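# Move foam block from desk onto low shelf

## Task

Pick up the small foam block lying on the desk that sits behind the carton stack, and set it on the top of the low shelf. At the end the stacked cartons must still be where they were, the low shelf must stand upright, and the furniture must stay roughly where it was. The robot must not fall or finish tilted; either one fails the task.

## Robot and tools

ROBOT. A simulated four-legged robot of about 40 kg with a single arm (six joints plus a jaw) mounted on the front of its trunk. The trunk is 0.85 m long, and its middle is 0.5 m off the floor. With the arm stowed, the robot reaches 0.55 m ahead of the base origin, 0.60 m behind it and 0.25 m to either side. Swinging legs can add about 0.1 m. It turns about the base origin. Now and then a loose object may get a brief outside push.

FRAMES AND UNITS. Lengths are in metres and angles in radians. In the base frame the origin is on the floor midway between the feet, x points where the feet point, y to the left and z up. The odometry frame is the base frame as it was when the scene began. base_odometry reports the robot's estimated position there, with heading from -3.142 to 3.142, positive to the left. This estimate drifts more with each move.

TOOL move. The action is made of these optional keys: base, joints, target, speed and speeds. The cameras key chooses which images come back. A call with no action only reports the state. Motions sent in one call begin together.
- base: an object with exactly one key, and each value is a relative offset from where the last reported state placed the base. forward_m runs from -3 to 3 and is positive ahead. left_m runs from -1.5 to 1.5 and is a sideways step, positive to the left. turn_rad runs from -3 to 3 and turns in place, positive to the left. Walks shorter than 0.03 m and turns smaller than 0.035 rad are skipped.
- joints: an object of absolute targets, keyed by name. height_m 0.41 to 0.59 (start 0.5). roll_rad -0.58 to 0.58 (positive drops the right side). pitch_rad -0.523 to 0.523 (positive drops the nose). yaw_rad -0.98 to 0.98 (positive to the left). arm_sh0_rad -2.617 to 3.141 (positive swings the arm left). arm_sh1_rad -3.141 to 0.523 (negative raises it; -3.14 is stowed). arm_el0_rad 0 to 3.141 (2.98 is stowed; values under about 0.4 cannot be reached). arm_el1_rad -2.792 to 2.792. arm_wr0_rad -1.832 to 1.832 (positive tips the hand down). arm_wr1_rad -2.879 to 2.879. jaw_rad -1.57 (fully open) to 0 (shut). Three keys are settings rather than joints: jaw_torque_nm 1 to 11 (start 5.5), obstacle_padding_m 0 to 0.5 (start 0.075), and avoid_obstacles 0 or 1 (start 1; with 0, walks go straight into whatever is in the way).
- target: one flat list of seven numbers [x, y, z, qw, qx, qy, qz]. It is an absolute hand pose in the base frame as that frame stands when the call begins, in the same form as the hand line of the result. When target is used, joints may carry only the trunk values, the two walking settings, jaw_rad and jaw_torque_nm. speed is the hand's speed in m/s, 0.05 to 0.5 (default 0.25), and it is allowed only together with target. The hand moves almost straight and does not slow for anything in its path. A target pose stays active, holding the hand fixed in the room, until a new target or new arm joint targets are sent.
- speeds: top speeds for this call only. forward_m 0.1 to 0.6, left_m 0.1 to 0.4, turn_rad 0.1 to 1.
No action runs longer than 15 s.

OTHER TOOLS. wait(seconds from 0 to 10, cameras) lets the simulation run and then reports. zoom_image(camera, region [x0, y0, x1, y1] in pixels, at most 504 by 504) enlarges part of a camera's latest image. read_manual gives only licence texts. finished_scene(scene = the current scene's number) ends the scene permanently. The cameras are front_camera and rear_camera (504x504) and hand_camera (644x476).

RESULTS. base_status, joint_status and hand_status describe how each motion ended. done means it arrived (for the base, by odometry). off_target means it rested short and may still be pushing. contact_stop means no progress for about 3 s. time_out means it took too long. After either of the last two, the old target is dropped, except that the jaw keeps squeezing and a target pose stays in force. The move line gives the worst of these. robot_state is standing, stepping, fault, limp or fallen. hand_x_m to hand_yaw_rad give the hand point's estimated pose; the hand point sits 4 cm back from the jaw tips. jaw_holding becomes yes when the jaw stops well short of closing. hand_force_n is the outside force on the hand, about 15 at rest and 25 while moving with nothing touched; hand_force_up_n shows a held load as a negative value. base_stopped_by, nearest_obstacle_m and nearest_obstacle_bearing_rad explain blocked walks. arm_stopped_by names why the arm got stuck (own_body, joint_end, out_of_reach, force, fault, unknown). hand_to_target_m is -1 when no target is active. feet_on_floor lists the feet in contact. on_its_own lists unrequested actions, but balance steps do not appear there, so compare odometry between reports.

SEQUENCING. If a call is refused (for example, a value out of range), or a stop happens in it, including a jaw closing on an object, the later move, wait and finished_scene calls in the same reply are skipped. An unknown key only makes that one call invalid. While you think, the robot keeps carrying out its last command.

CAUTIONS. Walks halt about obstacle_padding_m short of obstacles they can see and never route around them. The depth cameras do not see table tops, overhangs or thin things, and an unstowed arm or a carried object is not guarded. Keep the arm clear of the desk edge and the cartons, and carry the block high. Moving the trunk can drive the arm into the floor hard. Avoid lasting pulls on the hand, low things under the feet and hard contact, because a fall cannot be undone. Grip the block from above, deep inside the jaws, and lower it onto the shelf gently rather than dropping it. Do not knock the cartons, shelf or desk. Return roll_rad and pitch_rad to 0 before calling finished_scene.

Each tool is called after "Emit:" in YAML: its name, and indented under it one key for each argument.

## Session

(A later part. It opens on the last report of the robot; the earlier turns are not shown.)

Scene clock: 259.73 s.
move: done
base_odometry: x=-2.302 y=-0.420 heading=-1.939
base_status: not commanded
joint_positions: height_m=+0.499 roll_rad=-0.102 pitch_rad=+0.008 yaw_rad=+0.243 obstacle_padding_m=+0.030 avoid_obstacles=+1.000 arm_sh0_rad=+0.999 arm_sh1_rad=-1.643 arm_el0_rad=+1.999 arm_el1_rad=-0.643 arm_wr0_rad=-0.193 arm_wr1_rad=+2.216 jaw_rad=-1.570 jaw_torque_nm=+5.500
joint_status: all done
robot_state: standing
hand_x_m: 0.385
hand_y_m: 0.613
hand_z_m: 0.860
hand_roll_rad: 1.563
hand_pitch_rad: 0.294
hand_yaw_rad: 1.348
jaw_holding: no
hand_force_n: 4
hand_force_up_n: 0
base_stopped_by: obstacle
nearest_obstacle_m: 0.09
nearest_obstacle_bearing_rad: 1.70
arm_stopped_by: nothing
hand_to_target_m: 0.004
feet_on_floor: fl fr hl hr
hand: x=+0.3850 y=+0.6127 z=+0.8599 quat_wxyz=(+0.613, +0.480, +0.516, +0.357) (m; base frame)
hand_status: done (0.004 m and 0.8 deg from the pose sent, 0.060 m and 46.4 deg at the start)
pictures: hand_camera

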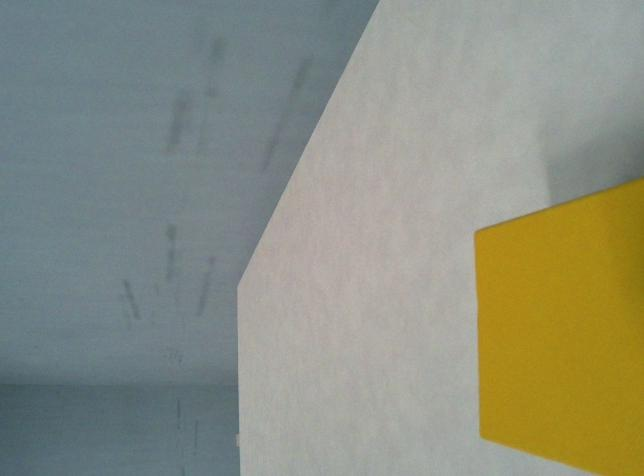

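Emit:
move:
  target: [0.394, 0.602, 0.785, 0.6065, 0.472, 0.5265, 0.3636]
  speed: 0.1
  cameras: ["hand_camera"]

Scene clock: 315.43 s.
move: done
base_odometry: x=-2.302 y=-0.419 heading=-1.939
base_status: not commanded
joint_positions: height_m=+0.499 roll_rad=-0.102 pitch_rad=+0.007 yaw_rad=+0.243 obstacle_padding_m=+0.030 avoid_obstacles=+1.000 arm_sh0_rad=+0.954 arm_sh1_rad=-1.583 arm_el0_rad=+2.123 arm_el1_rad=-0.543 arm_wr0_rad=-0.381 arm_wr1_rad=+2.083 jaw_rad=-1.570 jaw_torque_nm=+5.500
joint_status: not commanded
robot_state: standing
hand_x_m: 0.394
hand_y_m: 0.601
hand_z_m: 0.788
hand_roll_rad: 1.574
hand_pitch_rad: 0.302
hand_yaw_rad: 1.384
jaw_holding: no
hand_force_n: 2
hand_force_up_n: 1
base_stopped_by: obstacle
nearest_obstacle_m: 0.09
nearest_obstacle_bearing_rad: 1.70
arm_stopped_by: nothing
hand_to_target_m: 0.003
feet_on_floor: fl fr hl hr
hand: x=+0.3937 y=+0.6013 z=+0.7877 quat_wxyz=(+0.606, +0.471, +0.528, +0.363) (m; base frame)
hand_status: done (0.003 m and 0.3 deg from the pose sent, 0.076 m and 1.8 deg at the start)
pictures: hand_camera

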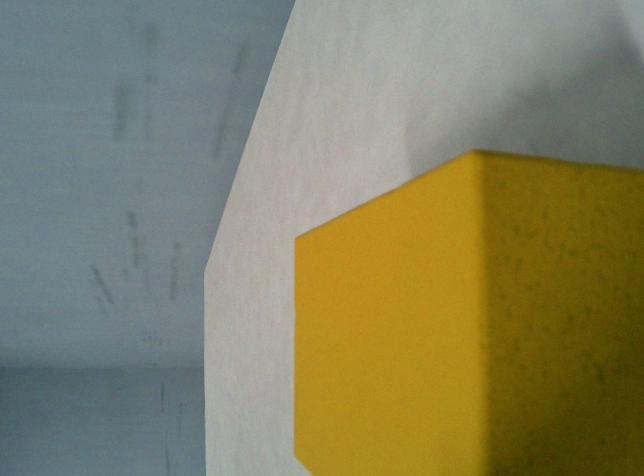

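Emit:
move:
  target: [0.389, 0.593, 0.768, 0.6065, 0.472, 0.5265, 0.3636]
  speed: 0.08
  cameras: ["hand_camera"]

Scene clock: 323.40 s.
move: done
base_odometry: x=-2.302 y=-0.419 heading=-1.939
base_status: not commanded
joint_positions: height_m=+0.499 roll_rad=-0.102 pitch_rad=+0.007 yaw_rad=+0.243 obstacle_padding_m=+0.030 avoid_obstacles=+1.000 arm_sh0_rad=+0.958 arm_sh1_rad=-1.580 arm_el0_rad=+2.169 arm_el1_rad=-0.475 arm_wr0_rad=-0.417 arm_wr1_rad=+2.013 jaw_rad=-1.570 jaw_torque_nm=+5.500
joint_status: not commanded
robot_state: standing
hand_x_m: 0.392
hand_y_m: 0.594
hand_z_m: 0.768
hand_roll_rad: 1.575
hand_pitch_rad: 0.307
hand_yaw_rad: 1.380
jaw_holding: no
hand_force_n: 2
hand_force_up_n: 0
base_stopped_by: obstacle
nearest_obstacle_m: 0.09
nearest_obstacle_bearing_rad: 1.70
arm_stopped_by: nothing
hand_to_target_m: 0.003
feet_on_floor: fl fr hl hr
hand: x=+0.3917 y=+0.5937 z=+0.7684 quat_wxyz=(+0.607, +0.471, +0.529, +0.360) (m; base frame)
hand_status: done (0.003 m and 0.5 deg from the pose sent, 0.022 m and 0.3 deg at the start)
pictures: hand_camera

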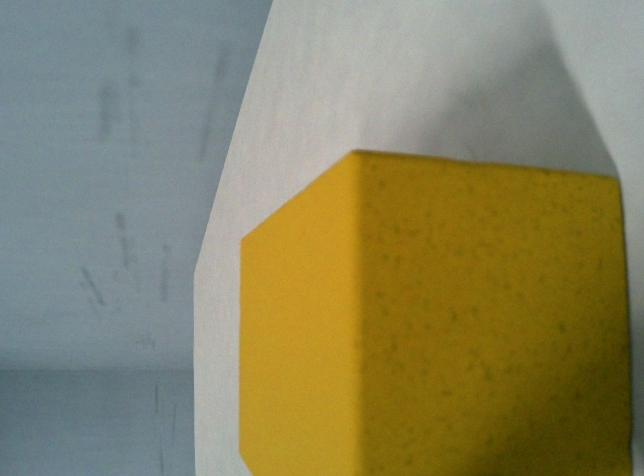

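Emit:
move:
  target: [0.405, 0.683, 0.770, 0.6065, 0.472, 0.5265, 0.3636]
  speed: 0.08
  cameras: ["hand_camera"]

Scene clock: 331.47 s.
move: done
base_odometry: x=-2.302 y=-0.419 heading=-1.939
base_status: not commanded
joint_positions: height_m=+0.499 roll_rad=-0.102 pitch_rad=+0.008 yaw_rad=+0.243 obstacle_padding_m=+0.030 avoid_obstacles=+1.000 arm_sh0_rad=+0.997 arm_sh1_rad=-1.341 arm_el0_rad=+1.881 arm_el1_rad=-0.423 arm_wr0_rad=-0.365 arm_wr1_rad=+1.979 jaw_rad=-1.570 jaw_torque_nm=+5.500
joint_status: not commanded
robot_state: standing
hand_x_m: 0.403
hand_y_m: 0.674
hand_z_m: 0.771
hand_roll_rad: 1.572
hand_pitch_rad: 0.299
hand_yaw_rad: 1.379
jaw_holding: no
hand_force_n: 1
hand_force_up_n: 0
base_stopped_by: obstacle
nearest_obstacle_m: 0.09
nearest_obstacle_bearing_rad: 1.70
arm_stopped_by: nothing
hand_to_target_m: 0.010
feet_on_floor: fl fr hl hr
hand: x=+0.4034 y=+0.6742 z=+0.7713 quat_wxyz=(+0.606, +0.473, +0.526, +0.363) (m; base frame)
hand_status: done (0.010 m and 0.1 deg from the pose sent, 0.090 m and 0.5 deg at the start)
pictures: hand_camera

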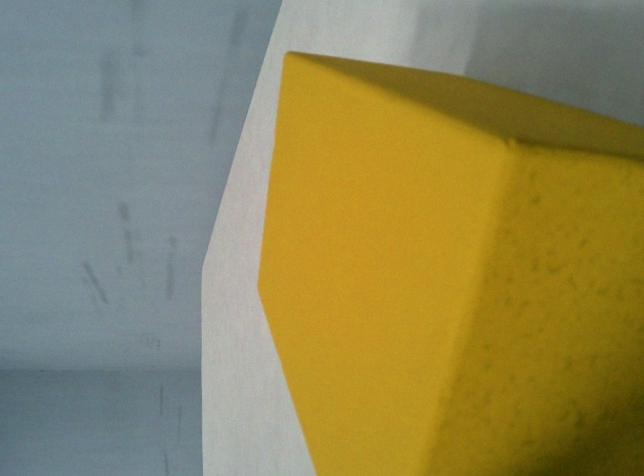

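Emit:
move:
  target: [0.400, 0.66, 0.87, 0.6065, 0.472, 0.5265, 0.3636]
  speed: 0.15
  cameras: []

Emit:
move:
  target: [0.350, 0.645, 0.80, 0.6786, 0.5895, 0.3905, 0.1988]
  speed: 0.15
  cameras: ["hand_camera"]

Scene clock: 348.63 s.
move: done
base_odometry: x=-2.302 y=-0.420 heading=-1.939
base_status: not commanded
joint_positions: height_m=+0.499 roll_rad=-0.102 pitch_rad=+0.008 yaw_rad=+0.243 obstacle_padding_m=+0.030 avoid_obstacles=+1.000 arm_sh0_rad=+0.994 arm_sh1_rad=-1.489 arm_el0_rad=+1.812 arm_el1_rad=-0.860 arm_wr0_rad=-0.191 arm_wr1_rad=+2.426 jaw_rad=-1.570 jaw_torque_nm=+5.500
joint_status: not commanded
robot_state: standing
hand_x_m: 0.397
hand_y_m: 0.660
hand_z_m: 0.868
hand_roll_rad: 1.565
hand_pitch_rad: 0.292
hand_yaw_rad: 1.372
jaw_holding: no
hand_force_n: 2
hand_force_up_n: -1
base_stopped_by: obstacle
nearest_obstacle_m: 0.09
nearest_obstacle_bearing_rad: 1.70
arm_stopped_by: nothing
hand_to_target_m: 0.003
feet_on_floor: fl fr hl hr
hand: x=+0.3972 y=+0.6596 z=+0.8681 quat_wxyz=(+0.608, +0.474, +0.522, +0.365) (m; base frame)
hand_status: done (0.003 m and 0.6 deg from the pose sent, 0.100 m and 0.1 deg at the start)
pictures: none
No camera images: "cameras" was empty.

Scene clock: 353.17 s.
move: contact_stop
base_odometry: x=-2.303 y=-0.420 heading=-1.939
base_status: not commanded
joint_positions: height_m=+0.499 roll_rad=-0.103 pitch_rad=+0.008 yaw_rad=+0.243 obstacle_padding_m=+0.030 avoid_obstacles=+1.000 arm_sh0_rad=+1.315 arm_sh1_rad=-1.429 arm_el0_rad=+1.850 arm_el1_rad=-1.589 arm_wr0_rad=+0.612 arm_wr1_rad=+2.873 jaw_rad=-1.570 jaw_torque_nm=+5.500
joint_status: not commanded
robot_state: standing
hand_x_m: 0.350
hand_y_m: 0.643
hand_z_m: 0.801
hand_roll_rad: 0.953
hand_pitch_rad: 0.397
hand_yaw_rad: 0.873
jaw_holding: no
hand_force_n: 2
hand_force_up_n: 0
base_stopped_by: obstacle
nearest_obstacle_m: 0.09
nearest_obstacle_bearing_rad: 1.70
arm_stopped_by: joint_end
hand_to_target_m: 0.003
feet_on_floor: fl fr hl hr
hand: x=+0.3500 y=+0.6427 z=+0.8010 quat_wxyz=(+0.828, +0.333, +0.349, +0.286) (m; base frame)
hand_status: contact_stop (0.003 m and 35.9 deg from the pose sent, 0.084 m and 28.9 deg at the start)
pictures: hand_camera

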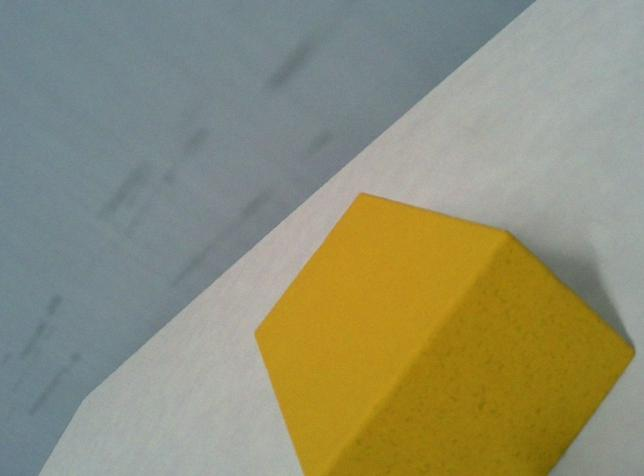

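Emit:
move:
  target: [0.36, 0.60, 0.88, 0.5934, -0.6805, -0.1920, 0.3845]
  speed: 0.2
  cameras: ["hand_camera"]

Scene clock: 364.47 s.
move: done
base_odometry: x=-2.302 y=-0.420 heading=-1.939
base_status: not commanded
joint_positions: height_m=+0.499 roll_rad=-0.103 pitch_rad=+0.008 yaw_rad=+0.243 obstacle_padding_m=+0.030 avoid_obstacles=+1.000 arm_sh0_rad=+1.302 arm_sh1_rad=-1.637 arm_el0_rad=+1.933 arm_el1_rad=-1.571 arm_wr0_rad=+0.649 arm_wr1_rad=+0.269 jaw_rad=-1.570 jaw_torque_nm=+5.500
joint_status: not commanded
robot_state: standing
hand_x_m: 0.362
hand_y_m: 0.596
hand_z_m: 0.878
hand_roll_rad: -1.567
hand_pitch_rad: 0.298
hand_yaw_rad: 0.851
jaw_holding: no
hand_force_n: 3
hand_force_up_n: -1
base_stopped_by: obstacle
nearest_obstacle_m: 0.09
nearest_obstacle_bearing_rad: 1.70
arm_stopped_by: nothing
hand_to_target_m: 0.004
feet_on_floor: fl fr hl hr
hand: x=+0.3616 y=+0.5964 z=+0.8784 quat_wxyz=(+0.595, -0.679, -0.192, +0.385) (m; base frame)
hand_status: done (0.004 m and 0.2 deg from the pose sent, 0.090 m and 144.2 deg at the start)
pictures: hand_camera

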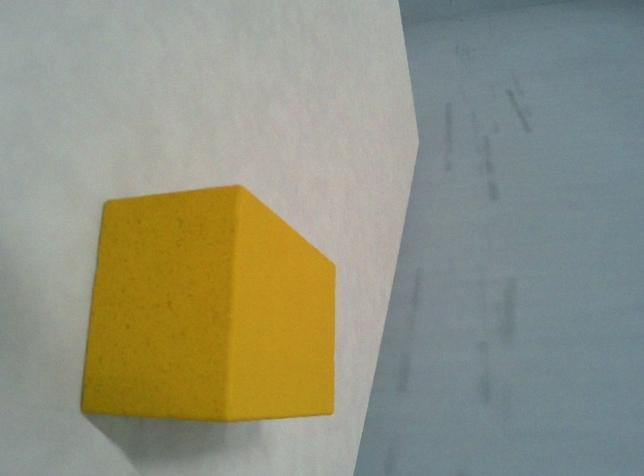

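Emit:
move:
  target: [0.389, 0.626, 0.774, 0.6047, -0.6860, -0.1715, 0.3666]
  joints: {"jaw_rad": -1.0}
  speed: 0.12
  cameras: ["hand_camera"]

Scene clock: 393.57 s.
move: done
base_odometry: x=-2.303 y=-0.420 heading=-1.939
base_status: not commanded
joint_positions: height_m=+0.499 roll_rad=-0.103 pitch_rad=+0.008 yaw_rad=+0.243 obstacle_padding_m=+0.030 avoid_obstacles=+1.000 arm_sh0_rad=+1.266 arm_sh1_rad=-1.412 arm_el0_rad=+1.940 arm_el1_rad=-1.839 arm_wr0_rad=+0.701 arm_wr1_rad=+0.626 jaw_rad=-1.000 jaw_torque_nm=+5.500
joint_status: all done
robot_state: standing
hand_x_m: 0.387
hand_y_m: 0.626
hand_z_m: 0.778
hand_roll_rad: -1.572
hand_pitch_rad: 0.298
hand_yaw_rad: 0.790
jaw_holding: no
hand_force_n: 2
hand_force_up_n: 0
base_stopped_by: obstacle
nearest_obstacle_m: 0.09
nearest_obstacle_bearing_rad: 1.70
arm_stopped_by: nothing
hand_to_target_m: 0.005
feet_on_floor: fl fr hl hr
hand: x=+0.3866 y=+0.6256 z=+0.7778 quat_wxyz=(+0.605, -0.686, -0.172, +0.366) (m; base frame)
hand_status: done (0.005 m and 0.1 deg from the pose sent, 0.112 m and 3.4 deg at the start)
pictures: hand_camera

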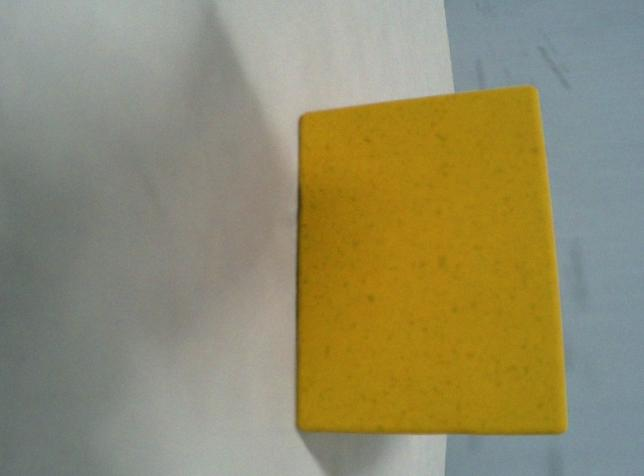

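Emit:
move:
  target: [0.438, 0.674, 0.773, 0.6047, -0.6860, -0.1715, 0.3666]
  speed: 0.1
  cameras: ["hand_camera"]

Emit:
move:
  joints: {"jaw_rad": -0.8}
  cameras: ["hand_camera"]

Scene clock: 399.00 s.
move: done
base_odometry: x=-2.303 y=-0.420 heading=-1.939
base_status: not commanded
joint_positions: height_m=+0.499 roll_rad=-0.103 pitch_rad=+0.008 yaw_rad=+0.243 obstacle_padding_m=+0.030 avoid_obstacles=+1.000 arm_sh0_rad=+1.166 arm_sh1_rad=-1.264 arm_el0_rad=+1.761 arm_el1_rad=-1.880 arm_wr0_rad=+0.606 arm_wr1_rad=+0.623 jaw_rad=-1.002 jaw_torque_nm=+5.500
joint_status: not commanded
robot_state: standing
hand_x_m: 0.434
hand_y_m: 0.668
hand_z_m: 0.774
hand_roll_rad: -1.565
hand_pitch_rad: 0.301
hand_yaw_rad: 0.791
jaw_holding: no
hand_force_n: 2
hand_force_up_n: 0
base_stopped_by: obstacle
nearest_obstacle_m: 0.09
nearest_obstacle_bearing_rad: 1.70
arm_stopped_by: nothing
hand_to_target_m: 0.008
feet_on_floor: fl fr hl hr
hand: x=+0.4335 y=+0.6677 z=+0.7740 quat_wxyz=(+0.606, -0.684, -0.170, +0.368) (m; base frame)
hand_status: done (0.008 m and 0.3 deg from the pose sent, 0.071 m and 0.1 deg at the start)
pictures: hand_camera

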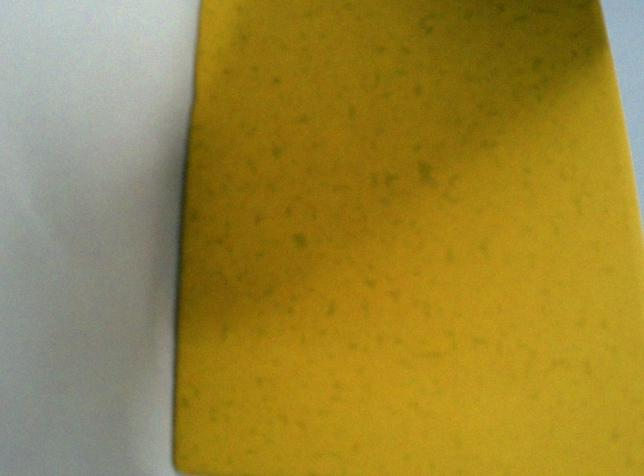

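Scene clock: 399.97 s.
move: done
base_odometry: x=-2.303 y=-0.420 heading=-1.939
base_status: not commanded
joint_positions: height_m=+0.499 roll_rad=-0.103 pitch_rad=+0.008 yaw_rad=+0.245 obstacle_padding_m=+0.030 avoid_obstacles=+1.000 arm_sh0_rad=+1.163 arm_sh1_rad=-1.261 arm_el0_rad=+1.754 arm_el1_rad=-1.880 arm_wr0_rad=+0.603 arm_wr1_rad=+0.623 jaw_rad=-0.806 jaw_torque_nm=+5.500
joint_status: all done
robot_state: standing
hand_x_m: 0.434
hand_y_m: 0.670
hand_z_m: 0.775
hand_roll_rad: -1.564
hand_pitch_rad: 0.300
hand_yaw_rad: 0.792
jaw_holding: no
hand_force_n: 2
hand_force_up_n: 0
base_stopped_by: obstacle
nearest_obstacle_m: 0.09
nearest_obstacle_bearing_rad: 1.70
arm_stopped_by: nothing
hand_to_target_m: 0.006
feet_on_floor: fl fr hl hr
hand: x=+0.4339 y=+0.6703 z=+0.7747 quat_wxyz=(+0.607, -0.684, -0.171, +0.368) (m; base frame)
hand_status: not commanded
pictures: hand_camera

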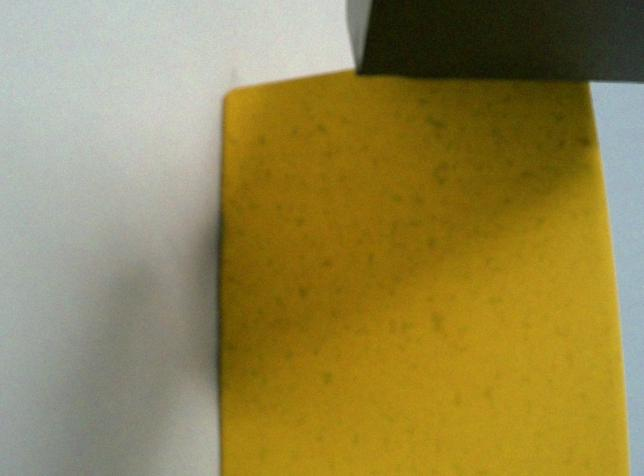

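Emit:
move:
  joints: {"jaw_rad": -0.6}
  cameras: ["hand_camera"]

Scene clock: 406.23 s.
move: contact_stop
base_odometry: x=-2.302 y=-0.419 heading=-1.939
base_status: not commanded
joint_positions: height_m=+0.499 roll_rad=-0.102 pitch_rad=+0.008 yaw_rad=+0.243 obstacle_padding_m=+0.030 avoid_obstacles=+1.000 arm_sh0_rad=+1.159 arm_sh1_rad=-1.249 arm_el0_rad=+1.743 arm_el1_rad=-1.880 arm_wr0_rad=+0.601 arm_wr1_rad=+0.621 jaw_rad=-0.724 jaw_torque_nm=+5.500
joint_status: jaw_rad contact_stop (moved +0.082 of +0.206)
robot_state: standing
hand_x_m: 0.437
hand_y_m: 0.671
hand_z_m: 0.774
hand_roll_rad: -1.564
hand_pitch_rad: 0.300
hand_yaw_rad: 0.789
jaw_holding: yes
hand_force_n: 2
hand_force_up_n: -1
base_stopped_by: obstacle
nearest_obstacle_m: 0.09
nearest_obstacle_bearing_rad: 1.70
arm_stopped_by: nothing
hand_to_target_m: 0.004
feet_on_floor: fl fr hl hr
hand: x=+0.4371 y=+0.6711 z=+0.7741 quat_wxyz=(+0.607, -0.684, -0.170, +0.367) (m; base frame)
hand_status: not commanded
pictures: hand_camera

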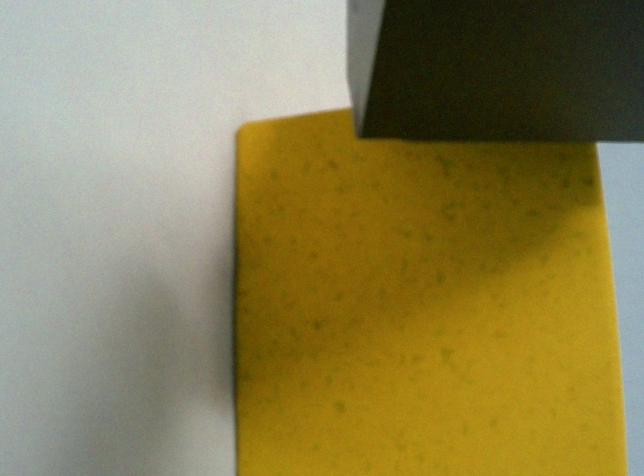

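Emit:
move:
  joints: {"jaw_rad": -1.57}
  cameras: []

Emit:
move:
  target: [0.443, 0.667, 0.773, 0.6047, -0.6860, -0.1715, 0.3666]
  speed: 0.05
  cameras: ["hand_camera"]

Emit:
move:
  target: [0.485, 0.712, 0.773, 0.6047, -0.6860, -0.1715, 0.3666]
  speed: 0.08
  cameras: ["hand_camera"]

Scene clock: 412.53 s.
move: done
base_odometry: x=-2.303 y=-0.419 heading=-1.939
base_status: not commanded
joint_positions: height_m=+0.499 roll_rad=-0.102 pitch_rad=+0.008 yaw_rad=+0.243 obstacle_padding_m=+0.030 avoid_obstacles=+1.000 arm_sh0_rad=+1.159 arm_sh1_rad=-1.245 arm_el0_rad=+1.739 arm_el1_rad=-1.880 arm_wr0_rad=+0.601 arm_wr1_rad=+0.620 jaw_rad=-1.569 jaw_torque_nm=+5.500
joint_status: all done
robot_state: standing
hand_x_m: 0.438
hand_y_m: 0.671
hand_z_m: 0.773
hand_roll_rad: -1.566
hand_pitch_rad: 0.300
hand_yaw_rad: 0.787
jaw_holding: no
hand_force_n: 1
hand_force_up_n: 0
base_stopped_by: obstacle
nearest_obstacle_m: 0.09
nearest_obstacle_bearing_rad: 1.70
arm_stopped_by: nothing
hand_to_target_m: 0.003
feet_on_floor: fl fr hl hr
hand: x=+0.4382 y=+0.6715 z=+0.7732 quat_wxyz=(+0.607, -0.685, -0.170, +0.366) (m; base frame)
hand_status: not commanded
pictures: none
No camera images: "cameras" was empty.

Scene clock: 413.00 s.
move: done
base_odometry: x=-2.303 y=-0.419 heading=-1.939
base_status: not commanded
joint_positions: height_m=+0.499 roll_rad=-0.102 pitch_rad=+0.008 yaw_rad=+0.243 obstacle_padding_m=+0.030 avoid_obstacles=+1.000 arm_sh0_rad=+1.151 arm_sh1_rad=-1.245 arm_el0_rad=+1.741 arm_el1_rad=-1.888 arm_wr0_rad=+0.598 arm_wr1_rad=+0.620 jaw_rad=-1.570 jaw_torque_nm=+5.500
joint_status: not commanded
robot_state: standing
hand_x_m: 0.442
hand_y_m: 0.670
hand_z_m: 0.774
hand_roll_rad: -1.571
hand_pitch_rad: 0.298
hand_yaw_rad: 0.785
jaw_holding: no
hand_force_n: 3
hand_force_up_n: -1
base_stopped_by: obstacle
nearest_obstacle_m: 0.09
nearest_obstacle_bearing_rad: 1.70
arm_stopped_by: nothing
hand_to_target_m: 0.003
feet_on_floor: fl fr hl hr
hand: x=+0.4422 y=+0.6700 z=+0.7737 quat_wxyz=(+0.606, -0.686, -0.170, +0.365) (m; base frame)
hand_status: done (0.003 m and 0.3 deg from the pose sent, 0.007 m and 0.4 deg at the start)
pictures: hand_camera

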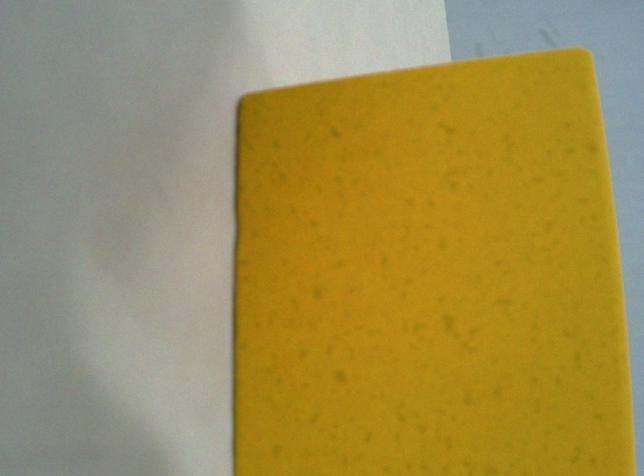

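Scene clock: 414.30 s.
move: done
base_odometry: x=-2.303 y=-0.418 heading=-1.939
base_status: not commanded
joint_positions: height_m=+0.499 roll_rad=-0.103 pitch_rad=+0.008 yaw_rad=+0.243 obstacle_padding_m=+0.030 avoid_obstacles=+1.000 arm_sh0_rad=+1.085 arm_sh1_rad=-1.121 arm_el0_rad=+1.568 arm_el1_rad=-1.877 arm_wr0_rad=+0.523 arm_wr1_rad=+0.570 jaw_rad=-1.570 jaw_torque_nm=+5.500
joint_status: not commanded
robot_state: standing
hand_x_m: 0.481
hand_y_m: 0.705
hand_z_m: 0.773
hand_roll_rad: -1.572
hand_pitch_rad: 0.300
hand_yaw_rad: 0.790
jaw_holding: no
hand_force_n: 1
hand_force_up_n: 0
base_stopped_by: obstacle
nearest_obstacle_m: 0.09
nearest_obstacle_bearing_rad: 1.70
arm_stopped_by: nothing
hand_to_target_m: 0.008
feet_on_floor: fl fr hl hr
hand: x=+0.4805 y=+0.7052 z=+0.7725 quat_wxyz=(+0.604, -0.686, -0.172, +0.367) (m; base frame)
hand_status: done (0.008 m and 0.1 deg from the pose sent, 0.060 m and 0.3 deg at the start)
pictures: hand_camera

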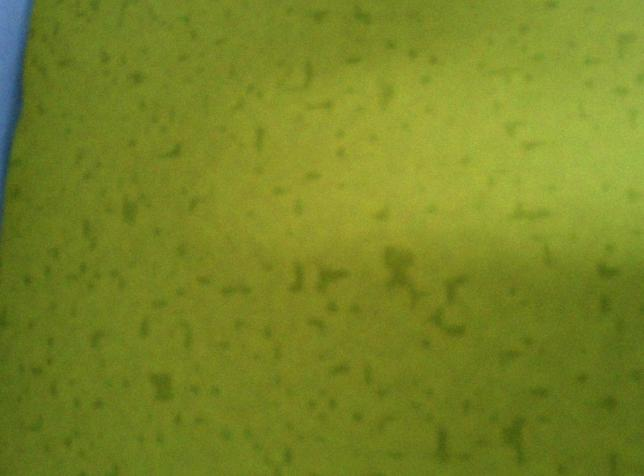

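Emit:
move:
  joints: {"jaw_rad": 0}
  cameras: ["hand_camera"]

Scene clock: 421.13 s.
move: contact_stop
base_odometry: x=-2.303 y=-0.418 heading=-1.939
base_status: not commanded
joint_positions: height_m=+0.499 roll_rad=-0.101 pitch_rad=+0.007 yaw_rad=+0.244 obstacle_padding_m=+0.030 avoid_obstacles=+1.000 arm_sh0_rad=+1.079 arm_sh1_rad=-1.102 arm_el0_rad=+1.540 arm_el1_rad=-1.866 arm_wr0_rad=+0.516 arm_wr1_rad=+0.557 jaw_rad=-0.954 jaw_torque_nm=+5.500
joint_status: jaw_rad contact_stop (moved +0.616 of +1.570)
robot_state: standing
hand_x_m: 0.483
hand_y_m: 0.709
hand_z_m: 0.774
hand_roll_rad: -1.569
hand_pitch_rad: 0.299
hand_yaw_rad: 0.790
jaw_holding: yes
hand_force_n: 1
hand_force_up_n: 0
base_stopped_by: obstacle
nearest_obstacle_m: 0.09
nearest_obstacle_bearing_rad: 1.70
arm_stopped_by: nothing
hand_to_target_m: 0.004
feet_on_floor: fl fr hl hr
hand: x=+0.4830 y=+0.7090 z=+0.7745 quat_wxyz=(+0.606, -0.685, -0.171, +0.366) (m; base frame)
hand_status: not commanded
pictures: hand_camera

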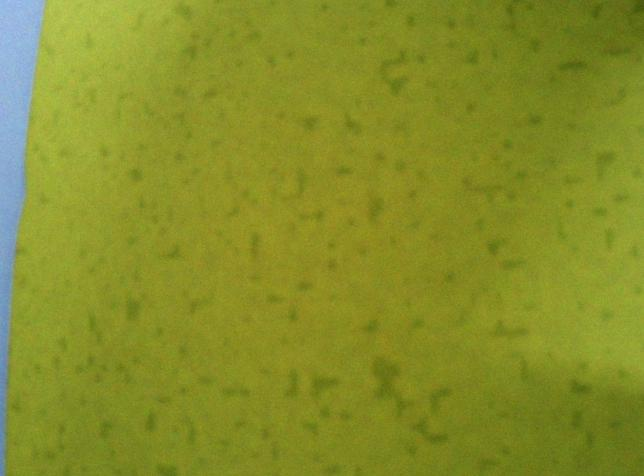

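Emit:
move:
  target: [0.479, 0.705, 0.83, 0.6047, -0.6860, -0.1715, 0.3666]
  speed: 0.06
  cameras: ["hand_camera"]

Scene clock: 427.27 s.
move: done
base_odometry: x=-2.302 y=-0.418 heading=-1.939
base_status: not commanded
joint_positions: height_m=+0.499 roll_rad=-0.102 pitch_rad=+0.008 yaw_rad=+0.242 obstacle_padding_m=+0.030 avoid_obstacles=+1.000 arm_sh0_rad=+1.081 arm_sh1_rad=-1.172 arm_el0_rad=+1.499 arm_el1_rad=-1.680 arm_wr0_rad=+0.501 arm_wr1_rad=+0.343 jaw_rad=-0.954 jaw_torque_nm=+5.500
joint_status: not commanded
robot_state: standing
hand_x_m: 0.480
hand_y_m: 0.703
hand_z_m: 0.830
hand_roll_rad: -1.569
hand_pitch_rad: 0.293
hand_yaw_rad: 0.785
jaw_holding: yes
hand_force_n: 4
hand_force_up_n: -2
base_stopped_by: obstacle
nearest_obstacle_m: 0.09
nearest_obstacle_bearing_rad: 1.70
arm_stopped_by: nothing
hand_to_target_m: 0.002
feet_on_floor: fl fr hl hr
hand: x=+0.4802 y=+0.7032 z=+0.8298 quat_wxyz=(+0.607, -0.685, -0.172, +0.363) (m; base frame)
hand_status: done (0.002 m and 0.5 deg from the pose sent, 0.056 m and 0.1 deg at the start)
pictures: hand_camera

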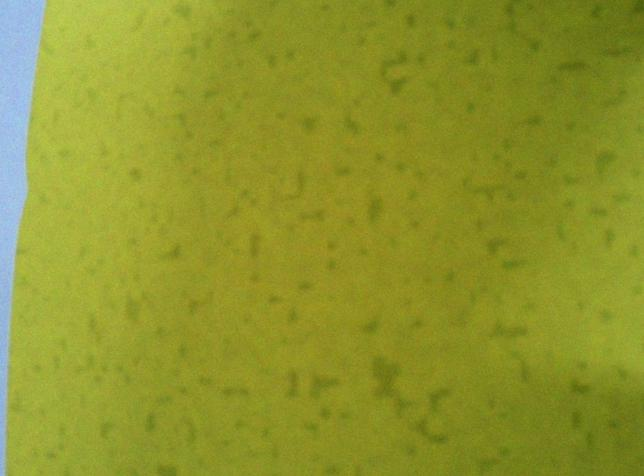

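Emit:
move:
  target: [0.44, 0.5, 1.05, 0.6047, -0.6860, -0.1715, 0.3666]
  speed: 0.2
  cameras: ["hand_camera"]

Scene clock: 435.80 s.
move: done
base_odometry: x=-2.300 y=-0.419 heading=-1.939
base_status: not commanded
joint_positions: height_m=+0.499 roll_rad=-0.103 pitch_rad=+0.008 yaw_rad=+0.243 obstacle_padding_m=+0.030 avoid_obstacles=+1.000 arm_sh0_rad=+1.020 arm_sh1_rad=-1.897 arm_el0_rad=+1.758 arm_el1_rad=-0.875 arm_wr0_rad=+0.577 arm_wr1_rad=-0.584 jaw_rad=-0.954 jaw_torque_nm=+5.500
joint_status: not commanded
robot_state: standing
hand_x_m: 0.438
hand_y_m: 0.501
hand_z_m: 1.050
hand_roll_rad: -1.568
hand_pitch_rad: 0.294
hand_yaw_rad: 0.793
jaw_holding: yes
hand_force_n: 3
hand_force_up_n: -1
base_stopped_by: obstacle
nearest_obstacle_m: 0.09
nearest_obstacle_bearing_rad: 1.70
arm_stopped_by: nothing
hand_to_target_m: 0.003
feet_on_floor: fl fr hl hr
hand: x=+0.4384 y=+0.5010 z=+1.0501 quat_wxyz=(+0.606, -0.684, -0.174, +0.366) (m; base frame)
hand_status: done (0.003 m and 0.4 deg from the pose sent, 0.302 m and 0.5 deg at the start)
pictures: hand_camera

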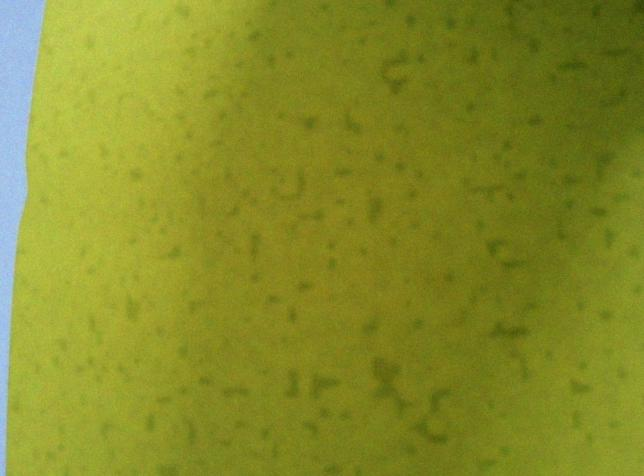

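Emit:
move:
  joints: {"arm_sh0_rad": 0.0, "arm_sh1_rad": -2.2, "arm_el0_rad": 1.75, "arm_el1_rad": -0.5, "arm_wr0_rad": 0.7, "arm_wr1_rad": -1.0}
  cameras: []

Emit:
move:
  joints: {"yaw_rad": 0, "roll_rad": 0, "obstacle_padding_m": 0.06}
  cameras: []

Emit:
move:
  base: {"forward_m": -1.15}
  cameras: ["front_camera", "rear_camera"]

Scene clock: 441.70 s.
move: done
base_odometry: x=-2.299 y=-0.420 heading=-1.939
base_status: not commanded
joint_positions: height_m=+0.499 roll_rad=-0.104 pitch_rad=+0.007 yaw_rad=+0.243 obstacle_padding_m=+0.030 avoid_obstacles=+1.000 arm_sh0_rad=+0.014 arm_sh1_rad=-2.197 arm_el0_rad=+1.745 arm_el1_rad=-0.507 arm_wr0_rad=+0.691 arm_wr1_rad=-0.993 jaw_rad=-0.954 jaw_torque_nm=+5.500
joint_status: all done
robot_state: standing
hand_x_m: 0.545
hand_y_m: 0.144
hand_z_m: 1.170
hand_roll_rad: -1.555
hand_pitch_rad: 0.141
hand_yaw_rad: -0.081
jaw_holding: yes
hand_force_n: 2
hand_force_up_n: -1
base_stopped_by: obstacle
nearest_obstacle_m: 0.09
nearest_obstacle_bearing_rad: 1.70
arm_stopped_by: nothing
hand_to_target_m: -1.000
feet_on_floor: fl fr hl hr
hand: x=+0.5452 y=+0.1437 z=+1.1700 quat_wxyz=(+0.712, -0.697, +0.078, +0.021) (m; base frame)
hand_status: not commanded
pictures: none
No camera images: "cameras" was empty.

Scene clock: 442.90 s.
move: done
base_odometry: x=-2.299 y=-0.419 heading=-1.957
base_status: not commanded
joint_positions: height_m=+0.498 roll_rad=-0.008 pitch_rad=+0.008 yaw_rad=+0.011 obstacle_padding_m=+0.060 avoid_obstacles=+1.000 arm_sh0_rad=+0.006 arm_sh1_rad=-2.199 arm_el0_rad=+1.745 arm_el1_rad=-0.504 arm_wr0_rad=+0.693 arm_wr1_rad=-0.993 jaw_rad=-0.954 jaw_torque_nm=+5.500
joint_status: all done
robot_state: standing
hand_x_m: 0.564
hand_y_m: -0.048
hand_z_m: 1.168
hand_roll_rad: -1.461
hand_pitch_rad: 0.171
hand_yaw_rad: -0.306
jaw_holding: yes
hand_force_n: 2
hand_force_up_n: 0
base_stopped_by: obstacle
nearest_obstacle_m: 0.09
nearest_obstacle_bearing_rad: 1.70
arm_stopped_by: nothing
hand_to_target_m: -1.000
feet_on_floor: fl fr hl hr
hand: x=+0.5640 y=-0.0484 z=+1.1679 quat_wxyz=(+0.742, -0.647, +0.164, -0.057) (m; base frame)
hand_status: not commanded
pictures: none
No camera images: "cameras" was empty.

Scene clock: 446.77 s.
move: done
base_odometry: x=-1.861 y=+0.646 heading=-1.959
base_status: done
joint_positions: height_m=+0.499 roll_rad=-0.006 pitch_rad=+0.001 yaw_rad=+0.006 obstacle_padding_m=+0.060 avoid_obstacles=+1.000 arm_sh0_rad=+0.001 arm_sh1_rad=-2.199 arm_el0_rad=+1.746 arm_el1_rad=-0.501 arm_wr0_rad=+0.699 arm_wr1_rad=-0.995 jaw_rad=-0.954 jaw_torque_nm=+5.500
joint_status: not commanded
robot_state: standing
hand_x_m: 0.565
hand_y_m: -0.057
hand_z_m: 1.171
hand_roll_rad: -1.456
hand_pitch_rad: 0.173
hand_yaw_rad: -0.316
jaw_holding: yes
hand_force_n: 1
hand_force_up_n: 0
base_stopped_by: nothing
nearest_obstacle_m: 0.31
nearest_obstacle_bearing_rad: 0.42
arm_stopped_by: nothing
hand_to_target_m: -1.000
feet_on_floor: fl fr hl hr
hand: x=+0.5655 y=-0.0566 z=+1.1710 quat_wxyz=(+0.743, -0.645, +0.168, -0.060) (m; base frame)
hand_status: not commanded
pictures: front_camera, rear_camera

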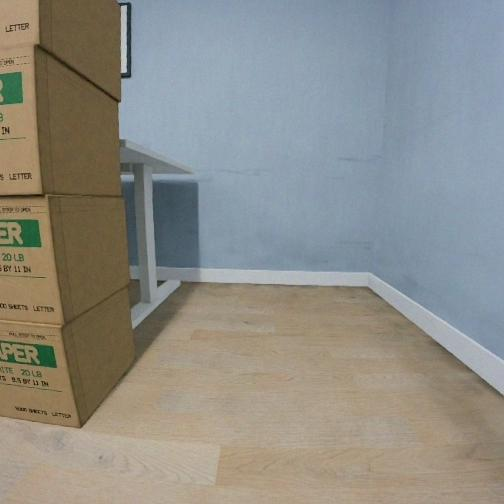

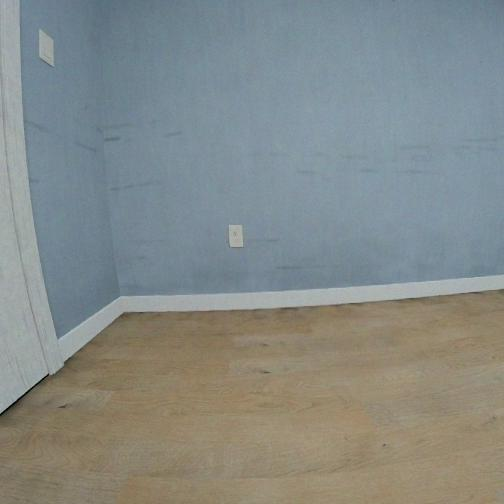

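Emit:
move:
  base: {"forward_m": -0.15}
  cameras: []

Emit:
move:
  base: {"turn_rad": 1.575}
  cameras: ["front_camera"]

Emit:
move:
  base: {"forward_m": 2.5}
  cameras: ["front_camera", "hand_camera"]

Scene clock: 454.33 s.
move: done
base_odometry: x=-1.804 y=+0.779 heading=-1.960
base_status: done
joint_positions: height_m=+0.499 roll_rad=-0.013 pitch_rad=+0.005 yaw_rad=+0.000 obstacle_padding_m=+0.060 avoid_obstacles=+1.000 arm_sh0_rad=+0.001 arm_sh1_rad=-2.200 arm_el0_rad=+1.745 arm_el1_rad=-0.501 arm_wr0_rad=+0.699 arm_wr1_rad=-0.995 jaw_rad=-0.954 jaw_torque_nm=+5.500
joint_status: not commanded
robot_state: standing
hand_x_m: 0.562
hand_y_m: -0.054
hand_z_m: 1.169
hand_roll_rad: -1.463
hand_pitch_rad: 0.173
hand_yaw_rad: -0.323
jaw_holding: yes
hand_force_n: 1
hand_force_up_n: 0
base_stopped_by: nothing
nearest_obstacle_m: 0.42
nearest_obstacle_bearing_rad: -1.67
arm_stopped_by: nothing
hand_to_target_m: -1.000
feet_on_floor: fl fr hl hr
hand: x=+0.5624 y=-0.0540 z=+1.1691 quat_wxyz=(+0.741, -0.647, +0.170, -0.062) (m; base frame)
hand_status: not commanded
pictures: none
No camera images: "cameras" was empty.

Scene clock: 459.10 s.
move: contact_stop
base_odometry: x=-1.826 y=+0.797 heading=-1.191
base_status: turn_rad contact_stop (by the robot's own estimate: +0.769 of +1.575)
joint_positions: height_m=+0.498 roll_rad=-0.004 pitch_rad=+0.010 yaw_rad=+0.000 obstacle_padding_m=+0.060 avoid_obstacles=+1.000 arm_sh0_rad=+0.001 arm_sh1_rad=-2.199 arm_el0_rad=+1.745 arm_el1_rad=-0.501 arm_wr0_rad=+0.698 arm_wr1_rad=-0.995 jaw_rad=-0.954 jaw_torque_nm=+5.500
joint_status: not commanded
robot_state: standing
hand_x_m: 0.564
hand_y_m: -0.058
hand_z_m: 1.166
hand_roll_rad: -1.457
hand_pitch_rad: 0.179
hand_yaw_rad: -0.322
jaw_holding: yes
hand_force_n: 2
hand_force_up_n: 0
base_stopped_by: obstacle
nearest_obstacle_m: 0.05
nearest_obstacle_bearing_rad: -2.64
arm_stopped_by: nothing
hand_to_target_m: -1.000
feet_on_floor: fl fr hl hr
hand: x=+0.5639 y=-0.0582 z=+1.1657 quat_wxyz=(+0.743, -0.644, +0.172, -0.060) (m; base frame)
hand_status: not commanded
pictures: front_camera

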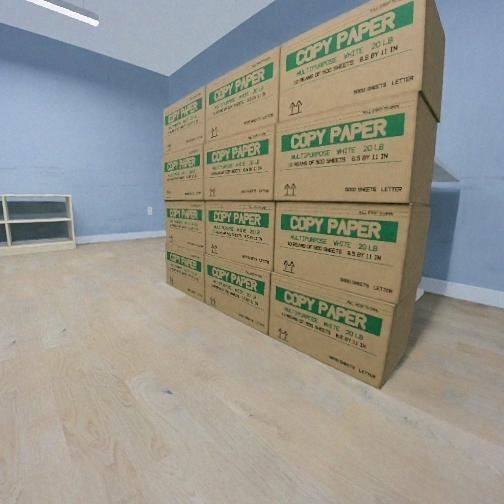

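not run: a stop came earlier in this reply.

Emit:
move:
  base: {"left_m": 0.25}
  cameras: []

Emit:
move:
  base: {"turn_rad": 0.81}
  cameras: ["front_camera"]

Emit:
move:
  base: {"forward_m": 2.2}
  cameras: ["front_camera", "hand_camera"]

Scene clock: 465.43 s.
move: done
base_odometry: x=-1.590 y=+0.890 heading=-1.193
base_status: done
joint_positions: height_m=+0.498 roll_rad=-0.008 pitch_rad=+0.006 yaw_rad=+0.004 obstacle_padding_m=+0.060 avoid_obstacles=+1.000 arm_sh0_rad=-0.001 arm_sh1_rad=-2.199 arm_el0_rad=+1.746 arm_el1_rad=-0.501 arm_wr0_rad=+0.699 arm_wr1_rad=-0.995 jaw_rad=-0.954 jaw_torque_nm=+5.500
joint_status: not commanded
robot_state: standing
hand_x_m: 0.562
hand_y_m: -0.057
hand_z_m: 1.168
hand_roll_rad: -1.459
hand_pitch_rad: 0.176
hand_yaw_rad: -0.320
jaw_holding: yes
hand_force_n: 1
hand_force_up_n: 0
base_stopped_by: nothing
nearest_obstacle_m: 0.23
nearest_obstacle_bearing_rad: -2.56
arm_stopped_by: nothing
hand_to_target_m: -1.000
feet_on_floor: fl fr hl hr
hand: x=+0.5619 y=-0.0572 z=+1.1676 quat_wxyz=(+0.742, -0.645, +0.171, -0.061) (m; base frame)
hand_status: not commanded
pictures: none
No camera images: "cameras" was empty.

Scene clock: 468.37 s.
move: done
base_odometry: x=-1.591 y=+0.887 heading=-0.379
base_status: done
joint_positions: height_m=+0.498 roll_rad=-0.001 pitch_rad=+0.006 yaw_rad=-0.004 obstacle_padding_m=+0.060 avoid_obstacles=+1.000 arm_sh0_rad=+0.002 arm_sh1_rad=-2.198 arm_el0_rad=+1.747 arm_el1_rad=-0.501 arm_wr0_rad=+0.698 arm_wr1_rad=-0.995 jaw_rad=-0.954 jaw_torque_nm=+5.500
joint_status: not commanded
robot_state: standing
hand_x_m: 0.561
hand_y_m: -0.061
hand_z_m: 1.167
hand_roll_rad: -1.453
hand_pitch_rad: 0.179
hand_yaw_rad: -0.324
jaw_holding: yes
hand_force_n: 2
hand_force_up_n: 1
base_stopped_by: nothing
nearest_obstacle_m: 0.22
nearest_obstacle_bearing_rad: 3.07
arm_stopped_by: nothing
hand_to_target_m: -1.000
feet_on_floor: fl fr hl hr
hand: x=+0.5609 y=-0.0609 z=+1.1666 quat_wxyz=(+0.744, -0.642, +0.173, -0.062) (m; base frame)
hand_status: not commanded
pictures: front_camera

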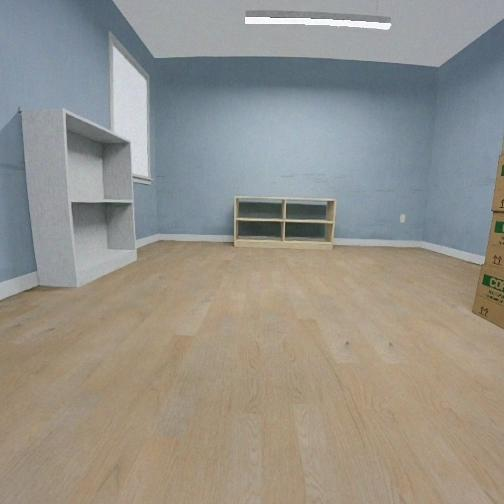

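Scene clock: 474.30 s.
move: done
base_odometry: x=+0.454 y=+0.072 heading=-0.380
base_status: done
joint_positions: height_m=+0.498 roll_rad=+0.009 pitch_rad=+0.015 yaw_rad=+0.000 obstacle_padding_m=+0.060 avoid_obstacles=+1.000 arm_sh0_rad=+0.002 arm_sh1_rad=-2.200 arm_el0_rad=+1.747 arm_el1_rad=-0.501 arm_wr0_rad=+0.698 arm_wr1_rad=-0.995 jaw_rad=-0.954 jaw_torque_nm=+5.500
joint_status: not commanded
robot_state: standing
hand_x_m: 0.562
hand_y_m: -0.062
hand_z_m: 1.160
hand_roll_rad: -1.446
hand_pitch_rad: 0.190
hand_yaw_rad: -0.318
jaw_holding: yes
hand_force_n: 1
hand_force_up_n: 0
base_stopped_by: nothing
nearest_obstacle_m: 0.66
nearest_obstacle_bearing_rad: 0.25
arm_stopped_by: nothing
hand_to_target_m: -1.000
feet_on_floor: fl fr hl hr
hand: x=+0.5617 y=-0.0623 z=+1.1604 quat_wxyz=(+0.747, -0.639, +0.175, -0.056) (m; base frame)
hand_status: not commanded
pictures: front_camera, hand_camera

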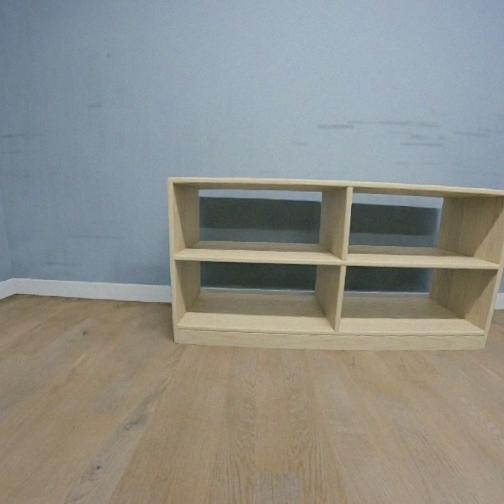

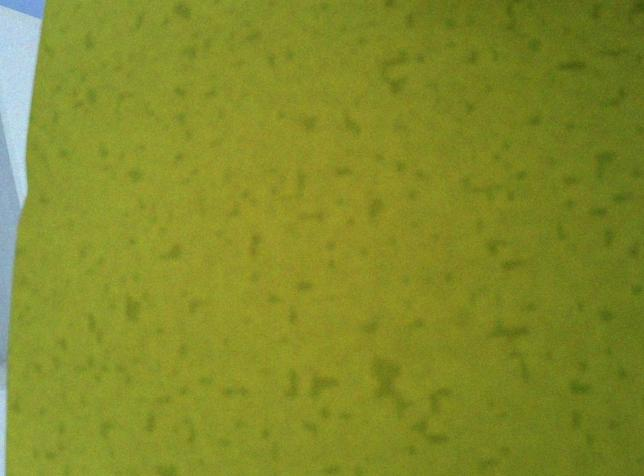

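Emit:
move:
  base: {"forward_m": 0.5}
  speeds: {"forward_m": 0.35}
  cameras: ["front_camera"]

Scene clock: 486.37 s.
move: done
base_odometry: x=+0.917 y=-0.110 heading=-0.380
base_status: done
joint_positions: height_m=+0.498 roll_rad=-0.005 pitch_rad=+0.003 yaw_rad=+0.002 obstacle_padding_m=+0.060 avoid_obstacles=+1.000 arm_sh0_rad=+0.001 arm_sh1_rad=-2.197 arm_el0_rad=+1.746 arm_el1_rad=-0.501 arm_wr0_rad=+0.698 arm_wr1_rad=-0.995 jaw_rad=-0.954 jaw_torque_nm=+5.500
joint_status: not commanded
robot_state: standing
hand_x_m: 0.559
hand_y_m: -0.059
hand_z_m: 1.168
hand_roll_rad: -1.457
hand_pitch_rad: 0.176
hand_yaw_rad: -0.320
jaw_holding: yes
hand_force_n: 2
hand_force_up_n: 0
base_stopped_by: nothing
nearest_obstacle_m: 0.15
nearest_obstacle_bearing_rad: -0.14
arm_stopped_by: nothing
hand_to_target_m: -1.000
feet_on_floor: fl fr hl hr
hand: x=+0.5587 y=-0.0589 z=+1.1685 quat_wxyz=(+0.743, -0.644, +0.170, -0.061) (m; base frame)
hand_status: not commanded
pictures: front_camera

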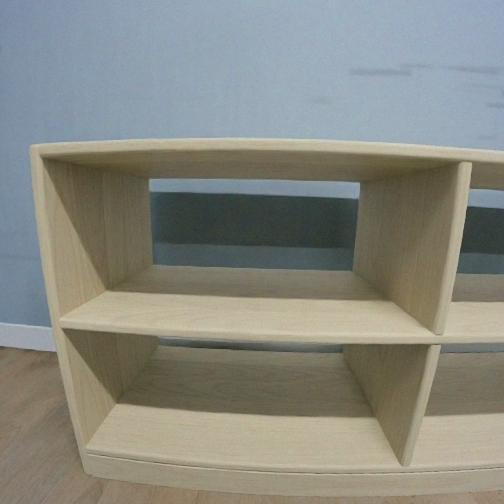

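Emit:
move:
  target: [0.81, 0.0, 0.78, 0.6994, -0.6994, 0.1039, 0.1039]
  speed: 0.2
  cameras: ["front_camera", "hand_camera"]

Scene clock: 494.90 s.
move: done
base_odometry: x=+0.915 y=-0.109 heading=-0.380
base_status: not commanded
joint_positions: height_m=+0.498 roll_rad=+0.000 pitch_rad=+0.006 yaw_rad=+0.000 obstacle_padding_m=+0.060 avoid_obstacles=+1.000 arm_sh0_rad=+0.010 arm_sh1_rad=-1.461 arm_el0_rad=+2.101 arm_el1_rad=+0.036 arm_wr0_rad=-0.346 arm_wr1_rad=-1.604 jaw_rad=-0.954 jaw_torque_nm=+5.500
joint_status: not commanded
robot_state: standing
hand_x_m: 0.805
hand_y_m: 0.002
hand_z_m: 0.781
hand_roll_rad: -1.576
hand_pitch_rad: 0.301
hand_yaw_rad: -0.004
jaw_holding: yes
hand_force_n: 2
hand_force_up_n: -1
base_stopped_by: nothing
nearest_obstacle_m: 0.15
nearest_obstacle_bearing_rad: -0.14
arm_stopped_by: nothing
hand_to_target_m: 0.008
feet_on_floor: fl fr hl hr
hand: x=+0.8053 y=+0.0022 z=+0.7809 quat_wxyz=(+0.698, -0.701, +0.107, +0.105) (m; base frame)
hand_status: done (0.008 m and 0.5 deg from the pose sent, 0.466 m and 21.9 deg at the start)
pictures: front_camera, hand_camera

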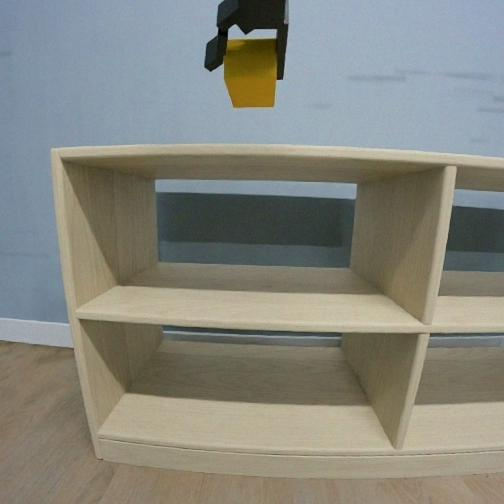

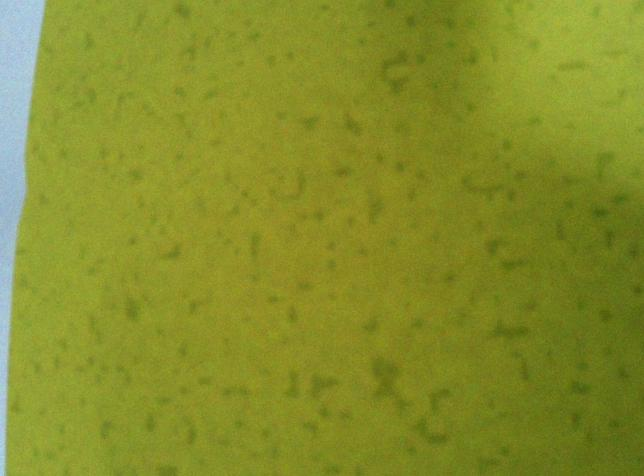

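Emit:
zoom_image:
  camera: "front_camera"
  region: [150, 0, 350, 200]

Scaled by 2.520.

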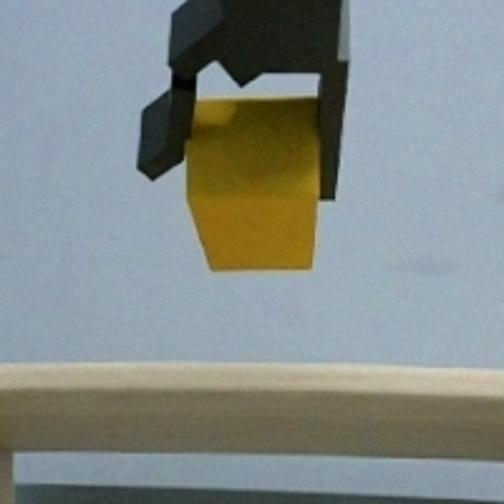

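Emit:
move:
  target: [0.88, 0.0, 0.69, 0.6994, -0.6994, 0.1039, 0.1039]
  speed: 0.15
  cameras: ["front_camera"]

Emit:
zoom_image:
  camera: "front_camera"
  region: [150, 50, 350, 250]

Scene clock: 530.73 s.
move: done
base_odometry: x=+0.914 y=-0.109 heading=-0.380
base_status: not commanded
joint_positions: height_m=+0.498 roll_rad=+0.000 pitch_rad=+0.006 yaw_rad=-0.001 obstacle_padding_m=+0.060 avoid_obstacles=+1.000 arm_sh0_rad=+0.005 arm_sh1_rad=-1.117 arm_el0_rad=+1.915 arm_el1_rad=+0.007 arm_wr0_rad=-0.500 arm_wr1_rad=-1.578 jaw_rad=-0.954 jaw_torque_nm=+5.500
joint_status: not commanded
robot_state: standing
hand_x_m: 0.872
hand_y_m: 0.001
hand_z_m: 0.692
hand_roll_rad: -1.574
hand_pitch_rad: 0.304
hand_yaw_rad: 0.000
jaw_holding: yes
hand_force_n: 2
hand_force_up_n: -2
base_stopped_by: nothing
nearest_obstacle_m: 0.15
nearest_obstacle_bearing_rad: -0.14
arm_stopped_by: nothing
hand_to_target_m: 0.009
feet_on_floor: fl fr hl hr
hand: x=+0.8716 y=+0.0008 z=+0.6916 quat_wxyz=(+0.698, -0.700, +0.107, +0.107) (m; base frame)
hand_status: done (0.009 m and 0.6 deg from the pose sent, 0.118 m and 0.5 deg at the start)
pictures: front_camera

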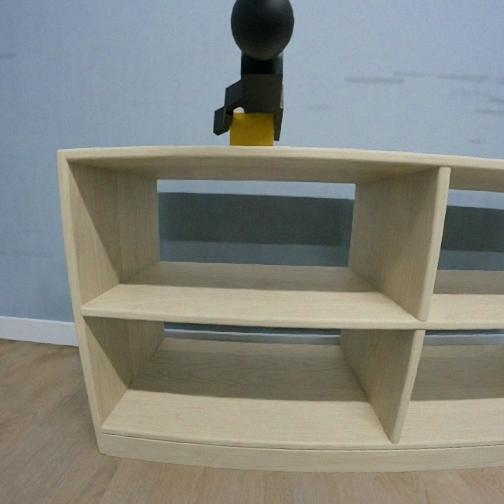

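Scaled by 2.520.

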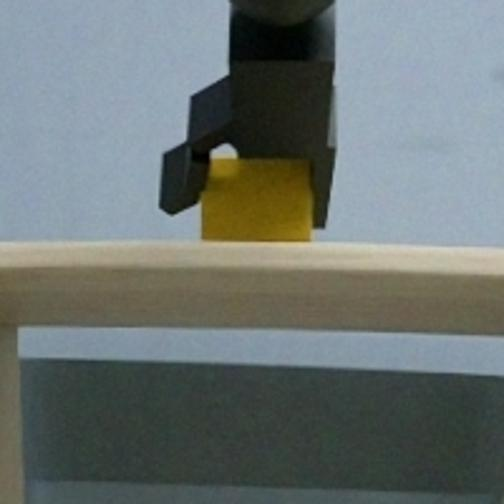

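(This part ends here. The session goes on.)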